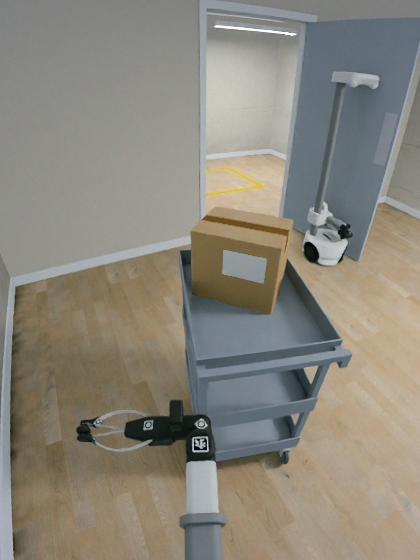

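Call:
move(
  blocking=false,
  r2={"base":{"translate_m":0.05,"strafe_m":-0.18}},
  cameras=[],
)

Call:
wait(
  seconds=3,
  cameras=[],
)

Call:
move(
  blocking=false,
  r2={"base":{"translate_m":0.5},"pace":"slow"},
  cameras=[],
)

Call:
wait(
  seconds=7,
  cameras=["r2_head_camera"],
)

Scene clock: 663.23 s.
move: r2 moving
r1: as last shown
r1.lidar_m: 5.02 0.31 0.25 - 0.25 0.25 0.54 1.21 1.18 2.75 1.51 4.09
r1.servo_current: wrist_yaw_rad=46(65) wrist_pitch_rad=46(46) wrist_roll_rad=52(65) gripper_m=39(46)
r1.wrist_depth_mm: - 137 - 539 298 193 - / - 138 - 549 300 195 - / 113 138 229 554 303 196 162 / 132 148 - 559 304 196 - / 1921 - - 574 304 198 163 / 1160 1205 193 778 191 197 163 / 842 741 750 143 285 178 -
r2.base_odometry: x=+0.703 y=-2.469 heading=-2.524
r2.turned_by_wheels: -0.001
r2.turned_by_imu: +0.000
r2.base_tilt: forward=-0.7 right=+0.1
r2.lidar_m: 0.59 1.76 0.86 0.62 0.61 0.70 1.08 3.15 3.45 4.19 4.12 0.62
r2.base_status: translate_m moving; strafe_m moving
r2.joint_positions: lift_m=+0.682 arm_m=+0.200 wrist_yaw_rad=+1.573 wrist_pitch_rad=+0.002 wrist_roll_rad=+0.002 gripper_m=-0.009
r2.joint_status: not commanded
r2.measured_speeds: translate_m=+0.034 strafe_m=-0.121 rotate_rad=+0.003 lift_m=+0.000 arm_m=+0.000 wrist_yaw_rad=+0.000 wrist_pitch_rad=+0.000 wrist_roll_rad=+0.000
r2.motor_effort: lift_m=+16(16) arm_m=+4(4) wheel_0=+11(14) wheel_1=-10(10) wheel_2=-9(9)
r2.servo_current: wrist_yaw_rad=46(59) wrist_pitch_rad=39(46) wrist_roll_rad=52(65) gripper_m=78(85)
r2.hand_pose: x=+0.4578 y=+0.2885 z=+0.8599 quat_wxyz=(+0.706, +0.000, +0.001, +0.708) (m; r2's base frame)
r2.wrist_depth_mm: - - - - - - - / - - - - - - - / - - - - - - - / - - - - - - - / - - - - - - - / - - 181 193 176 - - / - - - - - - -
pictures: none
No camera images: "cameras" was empty.

Scene clock: 664.73 s.
earlier move: r2 done
r1.base_odometry: x=-1.446 y=+1.558 heading=+2.942
r1.turned_by_wheels: +0.000
r1.turned_by_imu: +0.000
r1.base_tilt: forward=-1.6 right=+1.2
r1.lidar_m: 5.01 0.32 0.25 - 0.25 0.25 0.53 1.24 1.17 2.76 1.50 2.65
r1.base_status: not commanded
r1.joint_positions: lift_m=+0.127 arm_m=+0.000 wrist_yaw_rad=+3.092 wrist_pitch_rad=+0.002 wrist_roll_rad=+0.000 gripper_m=+0.056
r1.joint_status: not commanded
r1.measured_speeds: all 0
r1.motor_effort: lift_m=+20(20) arm_m=+5(5) wheel_0=-4(5) wheel_1=+3(4) wheel_2=+0(0)
r1.servo_current: wrist_yaw_rad=39(72) wrist_pitch_rad=39(52) wrist_roll_rad=39(65) gripper_m=39(46)
r1.hand_pose: x=-0.1129 y=+0.1016 z=+0.3046 quat_wxyz=(+0.025, -0.001, +0.000, +1.000) (m; r1's base frame)
r1.wrist_depth_mm: - 138 - 549 297 194 - / - 138 - 544 301 195 - / 113 138 229 554 303 196 162 / 132 147 - 564 306 197 - / 1921 - - 569 304 197 163 / 1182 1205 194 798 191 197 163 / 842 759 750 143 283 179 -
r2.base_odometry: x=+0.583 y=-2.372 heading=-2.523
r2.turned_by_wheels: +0.000
r2.turned_by_imu: +0.000
r2.base_tilt: forward=-0.7 right=+0.1
r2.lidar_m: 0.53 0.60 1.02 0.79 0.79 0.87 1.24 3.12 3.40 4.01 3.94 0.60
r2.base_status: done
r2.joint_positions: lift_m=+0.682 arm_m=+0.200 wrist_yaw_rad=+1.573 wrist_pitch_rad=+0.002 wrist_roll_rad=+0.002 gripper_m=-0.009
r2.joint_status: not commanded
r2.measured_speeds: all 0
r2.motor_effort: lift_m=+16(16) arm_m=+4(4) wheel_0=+0(14) wheel_1=-3(10) wheel_2=-4(9)
r2.servo_current: wrist_yaw_rad=52(59) wrist_pitch_rad=39(52) wrist_roll_rad=65(65) gripper_m=78(91)
r2.hand_pose: x=+0.4578 y=+0.2885 z=+0.8599 quat_wxyz=(+0.706, +0.000, +0.001, +0.708) (m; r2's base frame)
r2.wrist_depth_mm: - - - - - - - / - - - - - - - / - - - - - - - / - - - - - - - / - - - - - - - / - - 181 192 176 - - / - - - - - - -
wait: 1.50 of 3 s (r2 has come to rest)
pictures: none
No camera images: "cameras" was empty.

Scene clock: 665.23 s.
move: r2 moving
r1: as last shown
r1.base_tilt: forward=-1.6 right=+1.3
r1.lidar_m: 5.00 0.37 0.25 - 0.25 0.25 0.55 1.22 1.17 2.77 1.51 2.69
r1.servo_current: wrist_yaw_rad=52(72) wrist_pitch_rad=39(52) wrist_roll_rad=39(59) gripper_m=46(52)
r1.wrist_depth_mm: - 138 - 544 297 194 - / - 138 - 554 301 196 - / 113 138 229 554 301 196 162 / 132 148 - 559 303 197 - / 1921 - - 569 306 197 163 / 1182 1205 194 809 191 198 163 / 842 759 750 142 285 178 -
r2.base_odometry: x=+0.573 y=-2.379 heading=-2.523
r2.turned_by_wheels: +0.000
r2.turned_by_imu: +0.000
r2.base_tilt: forward=-0.7 right=+0.1
r2.lidar_m: 0.54 0.61 1.05 0.81 0.79 0.87 1.25 3.13 3.39 4.00 3.95 0.59
r2.base_status: translate_m moving
r2.joint_positions: lift_m=+0.682 arm_m=+0.200 wrist_yaw_rad=+1.573 wrist_pitch_rad=+0.002 wrist_roll_rad=+0.002 gripper_m=-0.009
r2.joint_status: not commanded
r2.measured_speeds: translate_m=+0.049 strafe_m=+0.000 rotate_rad=+0.000 lift_m=+0.000 arm_m=+0.000 wrist_yaw_rad=+0.000 wrist_pitch_rad=+0.000 wrist_roll_rad=+0.000
r2.motor_effort: lift_m=+16(16) arm_m=+4(4) wheel_0=+6(8) wheel_1=+7(7) wheel_2=-10(10)
r2.servo_current: wrist_yaw_rad=52(59) wrist_pitch_rad=46(46) wrist_roll_rad=39(65) gripper_m=72(85)
r2.hand_pose: x=+0.4578 y=+0.2885 z=+0.8599 quat_wxyz=(+0.706, +0.000, +0.001, +0.708) (m; r2's base frame)
r2.wrist_depth_mm: - - - - - - - / - - - - - - - / - - - - - - - / - - - - - - - / - - - - - - - / - - 181 192 176 - - / - - - - - - -
pictures: none
No camera images: "cameras" was empty.

Scene clock: 671.00 s.
earlier move: r2 done
r1.base_odometry: x=-1.446 y=+1.558 heading=+2.942
r1.turned_by_wheels: +0.000
r1.turned_by_imu: +0.000
r1.base_tilt: forward=-1.6 right=+1.3
r1.lidar_m: 5.01 0.35 0.25 - 0.25 0.25 0.52 1.20 1.17 1.26 1.18 4.09
r1.base_status: not commanded
r1.joint_positions: lift_m=+0.127 arm_m=+0.000 wrist_yaw_rad=+3.092 wrist_pitch_rad=+0.002 wrist_roll_rad=+0.000 gripper_m=+0.056
r1.joint_status: not commanded
r1.measured_speeds: all 0
r1.motor_effort: lift_m=+20(20) arm_m=+5(5) wheel_0=-4(5) wheel_1=+3(4) wheel_2=+0(0)
r1.servo_current: wrist_yaw_rad=39(72) wrist_pitch_rad=39(52) wrist_roll_rad=52(65) gripper_m=39(52)
r1.hand_pose: x=-0.1129 y=+0.1016 z=+0.3046 quat_wxyz=(+0.025, -0.001, +0.000, +1.000) (m; r1's base frame)
r1.wrist_depth_mm: - 138 - 544 298 193 - / - 138 - 544 301 195 - / 113 138 229 559 301 196 162 / 132 148 - 559 304 197 - / 1983 - - 569 306 198 163 / 1182 1205 193 798 191 197 163 / 842 741 750 143 285 178 -
r2.base_odometry: x=+0.176 y=-2.661 heading=-2.523
r2.turned_by_wheels: +0.000
r2.turned_by_imu: +0.002
r2.base_tilt: forward=-0.7 right=+0.1
r2.lidar_m: 0.49 0.60 1.27 0.98 0.99 1.08 1.65 3.60 3.90 3.83 3.75 0.54
r2.base_status: done
r2.joint_positions: lift_m=+0.682 arm_m=+0.200 wrist_yaw_rad=+1.573 wrist_pitch_rad=+0.002 wrist_roll_rad=+0.002 gripper_m=-0.009
r2.joint_status: not commanded
r2.measured_speeds: all 0
r2.motor_effort: lift_m=+16(17) arm_m=+4(4) wheel_0=+4(13) wheel_1=+6(11) wheel_2=-5(11)
r2.servo_current: wrist_yaw_rad=52(59) wrist_pitch_rad=39(46) wrist_roll_rad=39(65) gripper_m=85(85)
r2.hand_pose: x=+0.4577 y=+0.2886 z=+0.8599 quat_wxyz=(+0.706, +0.000, +0.001, +0.708) (m; r2's base frame)
r2.wrist_depth_mm: - - - - - - - / - - - - - - 1618 / - - - - - - 1661 / - - - - - - 1661 / - - - - - - 1661 / - - 181 193 160 126 - / - - - - - 107 -
wait: 5.77 of 7 s (r2 has come to rest)
pictures: r2_head_camera
Images, in order (width x height): r2_head_camera 420x560.

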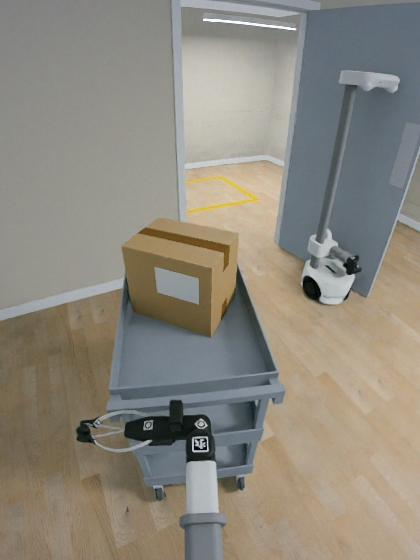

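Call:
move(
  blocking=false,
  r2={"base":{"translate_m":-0.42,"strafe_m":0.13}},
  cameras=[],
)

Call:
wait(
  seconds=4,
  cameras=[],
)

Call:
move(
  blocking=false,
  r2={"joints":{"wrist_yaw_rad":0,"wrist_roll_rad":1.57,"gripper_m":0.1}},
  cameras=[],
)

Call:
wait(
  seconds=3,
  cameras=["r2_head_camera"],
)

Scene clock: 701.40 s.
move: r2 moving
r1: as last shown
r1.base_tilt: forward=-1.6 right=+1.2
r1.lidar_m: 5.01 0.31 0.25 - 0.25 0.25 0.55 1.20 1.17 1.24 1.20 4.08
r1.motor_effort: lift_m=+20(20) arm_m=+5(5) wheel_0=-4(4) wheel_1=+3(4) wheel_2=+0(0)
r1.servo_current: wrist_yaw_rad=39(59) wrist_pitch_rad=46(46) wrist_roll_rad=33(59) gripper_m=46(52)
r1.wrist_depth_mm: - 137 - 544 297 193 - / - 138 - 549 301 196 - / 113 138 229 554 301 196 162 / 132 148 - 559 306 197 - / 1983 - - 564 307 197 163 / 1205 1182 193 798 192 198 163 / 842 759 768 143 283 178 -
r2.base_odometry: x=+0.207 y=-2.652 heading=-2.523
r2.turned_by_wheels: +0.000
r2.turned_by_imu: +0.000
r2.base_tilt: forward=-0.7 right=+0.1
r2.lidar_m: 0.54 0.60 1.24 0.96 0.96 1.04 1.61 3.57 3.91 3.85 3.78 0.59
r2.base_status: translate_m moving; strafe_m moving
r2.joint_positions: lift_m=+0.682 arm_m=+0.200 wrist_yaw_rad=+1.573 wrist_pitch_rad=+0.002 wrist_roll_rad=+0.002 gripper_m=-0.009
r2.joint_status: not commanded
r2.measured_speeds: translate_m=-0.122 strafe_m=+0.038 rotate_rad=+0.002 lift_m=+0.000 arm_m=+0.000 wrist_yaw_rad=-0.001 wrist_pitch_rad=+0.000 wrist_roll_rad=+0.000
r2.motor_effort: lift_m=+16(16) arm_m=+4(4) wheel_0=-7(11) wheel_1=-6(7) wheel_2=+13(13)
r2.servo_current: wrist_yaw_rad=52(52) wrist_pitch_rad=39(46) wrist_roll_rad=39(59) gripper_m=85(85)
r2.hand_pose: x=+0.4577 y=+0.2886 z=+0.8599 quat_wxyz=(+0.706, +0.000, +0.001, +0.708) (m; r2's base frame)
r2.wrist_depth_mm: - - - - - - - / - - - - - - 1618 / - - - - - - 1661 / - - - - - - 1661 / - - - - - - 1661 / - - 182 192 176 149 - / - - - - - 125 -
pictures: none
No camera images: "cameras" was empty.

Scene clock: 703.80 s.
earlier move: r2 done
r1.base_odometry: x=-1.446 y=+1.558 heading=+2.942
r1.turned_by_wheels: +0.000
r1.turned_by_imu: +0.000
r1.base_tilt: forward=-1.6 right=+1.3
r1.lidar_m: 5.01 0.35 0.25 - 0.25 0.25 0.55 1.22 1.17 1.25 1.18 4.09
r1.base_status: not commanded
r1.joint_positions: lift_m=+0.127 arm_m=+0.000 wrist_yaw_rad=+3.092 wrist_pitch_rad=+0.002 wrist_roll_rad=+0.000 gripper_m=+0.056
r1.joint_status: not commanded
r1.measured_speeds: all 0
r1.motor_effort: lift_m=+20(20) arm_m=+5(5) wheel_0=-5(5) wheel_1=+3(4) wheel_2=+0(0)
r1.servo_current: wrist_yaw_rad=39(72) wrist_pitch_rad=46(52) wrist_roll_rad=46(72) gripper_m=46(52)
r1.hand_pose: x=-0.1129 y=+0.1016 z=+0.3046 quat_wxyz=(+0.025, -0.001, +0.000, +1.000) (m; r1's base frame)
r1.wrist_depth_mm: - 138 - 549 296 193 - / - 138 - 554 301 195 - / 113 138 230 554 304 196 161 / 132 148 - 564 304 196 - / 1983 - - 569 306 197 163 / 1205 1205 194 798 190 197 163 / 842 759 759 143 283 178 -
r2.base_odometry: x=+0.594 y=-2.524 heading=-2.523
r2.turned_by_wheels: +0.000
r2.turned_by_imu: +0.000
r2.base_tilt: forward=-0.6 right=+0.1
r2.lidar_m: 0.91 1.95 0.89 0.71 0.71 0.78 1.19 3.25 3.51 4.10 4.03 0.98
r2.base_status: done
r2.joint_positions: lift_m=+0.682 arm_m=+0.200 wrist_yaw_rad=+1.573 wrist_pitch_rad=+0.002 wrist_roll_rad=+0.002 gripper_m=-0.009
r2.joint_status: not commanded
r2.measured_speeds: all 0
r2.motor_effort: lift_m=+16(17) arm_m=+4(4) wheel_0=-2(13) wheel_1=-5(7) wheel_2=+4(14)
r2.servo_current: wrist_yaw_rad=46(65) wrist_pitch_rad=33(46) wrist_roll_rad=52(65) gripper_m=78(85)
r2.hand_pose: x=+0.4577 y=+0.2886 z=+0.8599 quat_wxyz=(+0.706, +0.000, +0.001, +0.708) (m; r2's base frame)
r2.wrist_depth_mm: - - - - - - - / - - - - - - - / - - - - - - - / - - - - - - - / - - - - - - - / - - 182 192 176 - - / - - - - - - -
wait: 2.40 of 4 s (r2 has come to rest)
pictures: none
No camera images: "cameras" was empty.

Scene clock: 704.30 s.
move: r2 moving
r1: as last shown
r1.base_tilt: forward=-1.5 right=+1.3
r1.lidar_m: 5.03 0.30 0.25 - 0.25 0.25 0.53 1.24 1.19 1.24 1.20 4.10
r1.motor_effort: lift_m=+20(20) arm_m=+5(5) wheel_0=-3(5) wheel_1=+3(4) wheel_2=+0(0)
r1.servo_current: wrist_yaw_rad=52(59) wrist_pitch_rad=46(52) wrist_roll_rad=46(59) gripper_m=46(46)
r1.wrist_depth_mm: - 137 - 539 297 194 - / - 138 - 554 300 195 - / 113 139 229 559 303 196 163 / 132 148 - 559 303 196 - / 1921 - - 569 306 198 163 / 1205 1182 194 809 191 197 163 / 831 741 759 143 285 179 -
r2.base_odometry: x=+0.594 y=-2.524 heading=-2.523
r2.turned_by_wheels: +0.000
r2.turned_by_imu: +0.000
r2.base_tilt: forward=-0.7 right=+0.1
r2.lidar_m: 0.90 1.93 0.91 0.70 0.69 0.77 1.19 3.27 3.55 4.10 4.05 0.99
r2.base_status: not commanded
r2.joint_positions: lift_m=+0.682 arm_m=+0.200 wrist_yaw_rad=+1.007 wrist_pitch_rad=+0.002 wrist_roll_rad=+0.589 gripper_m=+0.013
r2.joint_status: wrist_yaw_rad moving; wrist_roll_rad moving; gripper_m moving
r2.measured_speeds: translate_m=+0.000 strafe_m=+0.000 rotate_rad=+0.000 lift_m=+0.000 arm_m=+0.000 wrist_yaw_rad=-1.738 wrist_pitch_rad=+0.000 wrist_roll_rad=+1.820
r2.motor_effort: lift_m=+16(16) arm_m=+4(4) wheel_0=-2(2) wheel_1=-5(5) wheel_2=+3(4)
r2.servo_current: wrist_yaw_rad=137(143) wrist_pitch_rad=39(46) wrist_roll_rad=111(111) gripper_m=78(78)
r2.hand_pose: x=+0.5990 y=+0.1969 z=+0.8599 quat_wxyz=(+0.838, +0.254, +0.141, +0.461) (m; r2's base frame)
r2.wrist_depth_mm: - - - - - - - / - - - - - - - / - - - - - - - / - - - - - - - / - - - - - - 1618 / - - 180 195 177 1618 1336 / - 115 - - - 1336 1138
pictures: none
No camera images: "cameras" was empty.

Scene clock: 705.63 s.
earlier move: r2 done
r1.base_odometry: x=-1.446 y=+1.558 heading=+2.942
r1.turned_by_wheels: +0.000
r1.turned_by_imu: +0.000
r1.base_tilt: forward=-1.6 right=+1.3
r1.lidar_m: 5.02 0.31 0.25 - 0.25 0.25 0.53 1.23 1.17 1.24 1.21 4.10
r1.base_status: not commanded
r1.joint_positions: lift_m=+0.127 arm_m=+0.000 wrist_yaw_rad=+3.092 wrist_pitch_rad=+0.002 wrist_roll_rad=+0.000 gripper_m=+0.056
r1.joint_status: not commanded
r1.measured_speeds: all 0
r1.motor_effort: lift_m=+20(20) arm_m=+5(5) wheel_0=-4(5) wheel_1=+3(4) wheel_2=+0(0)
r1.servo_current: wrist_yaw_rad=59(72) wrist_pitch_rad=39(52) wrist_roll_rad=59(65) gripper_m=46(46)
r1.hand_pose: x=-0.1129 y=+0.1016 z=+0.3046 quat_wxyz=(+0.025, -0.001, +0.000, +1.000) (m; r1's base frame)
r1.wrist_depth_mm: - 138 - 544 298 193 - / - 138 - 549 301 195 - / 113 138 230 554 303 196 162 / 132 148 - 564 304 196 - / 1863 - - 569 306 198 163 / 1182 1205 195 798 191 197 163 / 854 759 759 143 285 178 -
r2.base_odometry: x=+0.594 y=-2.524 heading=-2.523
r2.turned_by_wheels: +0.000
r2.turned_by_imu: +0.000
r2.base_tilt: forward=-0.7 right=+0.1
r2.lidar_m: 0.92 1.92 0.93 0.70 0.69 0.78 1.19 3.26 3.52 4.09 4.04 0.98
r2.base_status: not commanded
r2.joint_positions: lift_m=+0.682 arm_m=+0.200 wrist_yaw_rad=+0.003 wrist_pitch_rad=+0.002 wrist_roll_rad=+1.568 gripper_m=+0.100
r2.joint_status: all done
r2.measured_speeds: all 0
r2.motor_effort: lift_m=+16(16) arm_m=+4(4) wheel_0=-2(2) wheel_1=-5(6) wheel_2=+4(4)
r2.servo_current: wrist_yaw_rad=39(143) wrist_pitch_rad=39(46) wrist_roll_rad=52(111) gripper_m=52(111)
r2.hand_pose: x=+0.6595 y=-0.0866 z=+0.8599 quat_wxyz=(+0.708, +0.706, +0.002, +0.000) (m; r2's base frame)
r2.wrist_depth_mm: - - - - - 1661 1182 / - - - 580 - 580 585 / - - - 574 - 569 574 / - - 831 574 - 564 564 / - - 878 559 - 559 559 / - - 193 554 187 554 559 / - - - - - 1661 1138
wait: 1.33 of 3 s (r2 has come to rest)
pictures: r2_head_camera
Images, in order (width x height): r2_head_camera 420x560.

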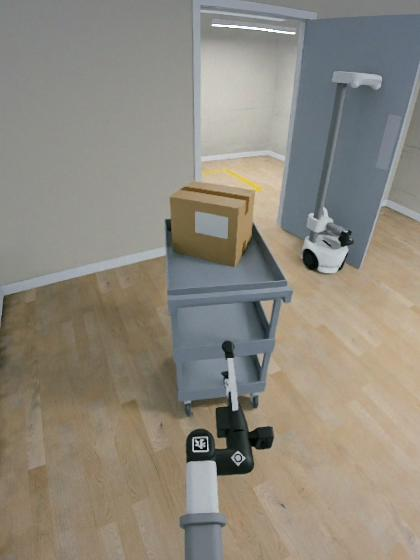

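Call:
move(
  r2={"base":{"translate_m":0.36},"pace":"slow","contact_limits":{"translate_m":0.2}},
  blocking=false,
  cameras=[],
)

Call:
wait(
  seconds=6,
  cameras=["r2_head_camera","r2_wrist_camera"],
)

Scene clock: 730.40 s.
move: r2 moving
r1: as last shown
r1.base_tilt: forward=-1.5 right=+1.3
r1.lidar_m: 5.04 0.34 0.25 - 0.25 0.25 0.54 1.22 1.18 1.25 1.20 4.09
r1.servo_current: wrist_yaw_rad=46(59) wrist_pitch_rad=39(52) wrist_roll_rad=52(65) gripper_m=39(46)
r1.wrist_depth_mm: - 137 - 549 298 194 - / - 138 - 554 301 196 - / 114 138 229 554 301 196 162 / 132 147 - 564 304 196 - / 1921 - - 564 304 197 163 / 1182 1182 194 798 191 197 163 / 842 759 759 143 285 178 -
r2.base_odometry: x=+0.584 y=-2.531 heading=-2.523
r2.turned_by_wheels: +0.000
r2.turned_by_imu: +0.001
r2.base_tilt: forward=-0.7 right=+0.1
r2.lidar_m: 0.89 1.96 0.91 0.71 0.70 0.75 1.17 3.25 3.55 4.05 4.04 0.98
r2.base_status: translate_m moving
r2.joint_positions: lift_m=+0.682 arm_m=+0.200 wrist_yaw_rad=+0.003 wrist_pitch_rad=+0.002 wrist_roll_rad=+1.568 gripper_m=+0.100
r2.joint_status: not commanded
r2.measured_speeds: translate_m=+0.049 strafe_m=-0.001 rotate_rad=+0.001 lift_m=+0.000 arm_m=+0.000 wrist_yaw_rad=+0.000 wrist_pitch_rad=+0.000 wrist_roll_rad=+0.000
r2.motor_effort: lift_m=+16(16) arm_m=+4(4) wheel_0=+4(7) wheel_1=+5(6) wheel_2=-9(10)
r2.servo_current: wrist_yaw_rad=46(65) wrist_pitch_rad=39(46) wrist_roll_rad=46(59) gripper_m=52(59)
r2.contact_limits: translate_m 0.2
r2.hand_pose: x=+0.6595 y=-0.0866 z=+0.8599 quat_wxyz=(+0.708, +0.706, +0.002, +0.000) (m; r2's base frame)
r2.wrist_depth_mm: - - - - - 1708 1182 / - - - 569 - 574 574 / - - - 564 - 559 564 / - - 798 554 - 559 559 / - - 891 549 - 554 549 / - - 192 544 187 544 539 / - - - - - 1708 1118
pictures: none
No camera images: "cameras" was empty.

Scene clock: 734.80 s.
earlier move: r2 done
r1.base_odometry: x=-1.446 y=+1.558 heading=+2.942
r1.turned_by_wheels: +0.000
r1.turned_by_imu: +0.000
r1.base_tilt: forward=-1.6 right=+1.2
r1.lidar_m: 5.03 0.32 0.25 - 0.25 0.25 0.54 1.23 1.18 1.19 1.19 4.10
r1.base_status: not commanded
r1.joint_positions: lift_m=+0.127 arm_m=+0.000 wrist_yaw_rad=+3.092 wrist_pitch_rad=+0.002 wrist_roll_rad=+0.000 gripper_m=+0.056
r1.joint_status: not commanded
r1.measured_speeds: all 0
r1.motor_effort: lift_m=+20(20) arm_m=+5(5) wheel_0=-5(5) wheel_1=+3(4) wheel_2=+0(0)
r1.servo_current: wrist_yaw_rad=46(65) wrist_pitch_rad=39(52) wrist_roll_rad=59(72) gripper_m=39(46)
r1.hand_pose: x=-0.1129 y=+0.1016 z=+0.3046 quat_wxyz=(+0.025, -0.001, +0.000, +1.000) (m; r1's base frame)
r1.wrist_depth_mm: - 137 - 549 297 193 - / - 138 - 549 303 196 - / 113 138 229 549 301 196 162 / 132 148 - 564 303 197 - / 1921 - - 564 306 198 164 / 1205 1205 193 809 191 197 163 / 842 750 750 143 283 179 -
r2.base_odometry: x=+0.300 y=-2.733 heading=-2.523
r2.turned_by_wheels: +0.000
r2.turned_by_imu: +0.001
r2.base_tilt: forward=-0.7 right=+0.0
r2.lidar_m: 0.61 2.21 1.11 0.85 0.85 0.92 1.39 3.61 3.90 3.93 3.90 0.65
r2.base_status: done
r2.joint_positions: lift_m=+0.682 arm_m=+0.200 wrist_yaw_rad=+0.000 wrist_pitch_rad=+0.002 wrist_roll_rad=+1.568 gripper_m=+0.100
r2.joint_status: not commanded
r2.measured_speeds: all 0
r2.motor_effort: lift_m=+16(16) arm_m=+4(4) wheel_0=+3(11) wheel_1=+5(8) wheel_2=-7(12)
r2.servo_current: wrist_yaw_rad=39(65) wrist_pitch_rad=39(52) wrist_roll_rad=46(59) gripper_m=52(59)
r2.contact_limits: translate_m 0.2
r2.hand_pose: x=+0.6592 y=-0.0875 z=+0.8599 quat_wxyz=(+0.708, +0.706, +0.000, -0.001) (m; r2's base frame)
r2.wrist_depth_mm: - - - 276 277 1661 1138 / - - - 273 276 1661 - / - - 603 211 272 - - / - 1921 512 267 268 878 - / - - 544 208 265 842 - / - - 196 205 192 - - / - - - - - - -
wait: 4.40 of 6 s (r2 has come to rest)
pictures: r2_head_camera, r2_wrist_camera
Images, in order (width x height): r2_head_camera 420x560, r2_wrist_camera 616x392.

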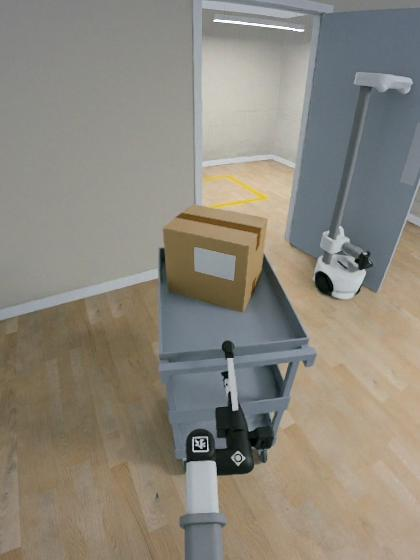

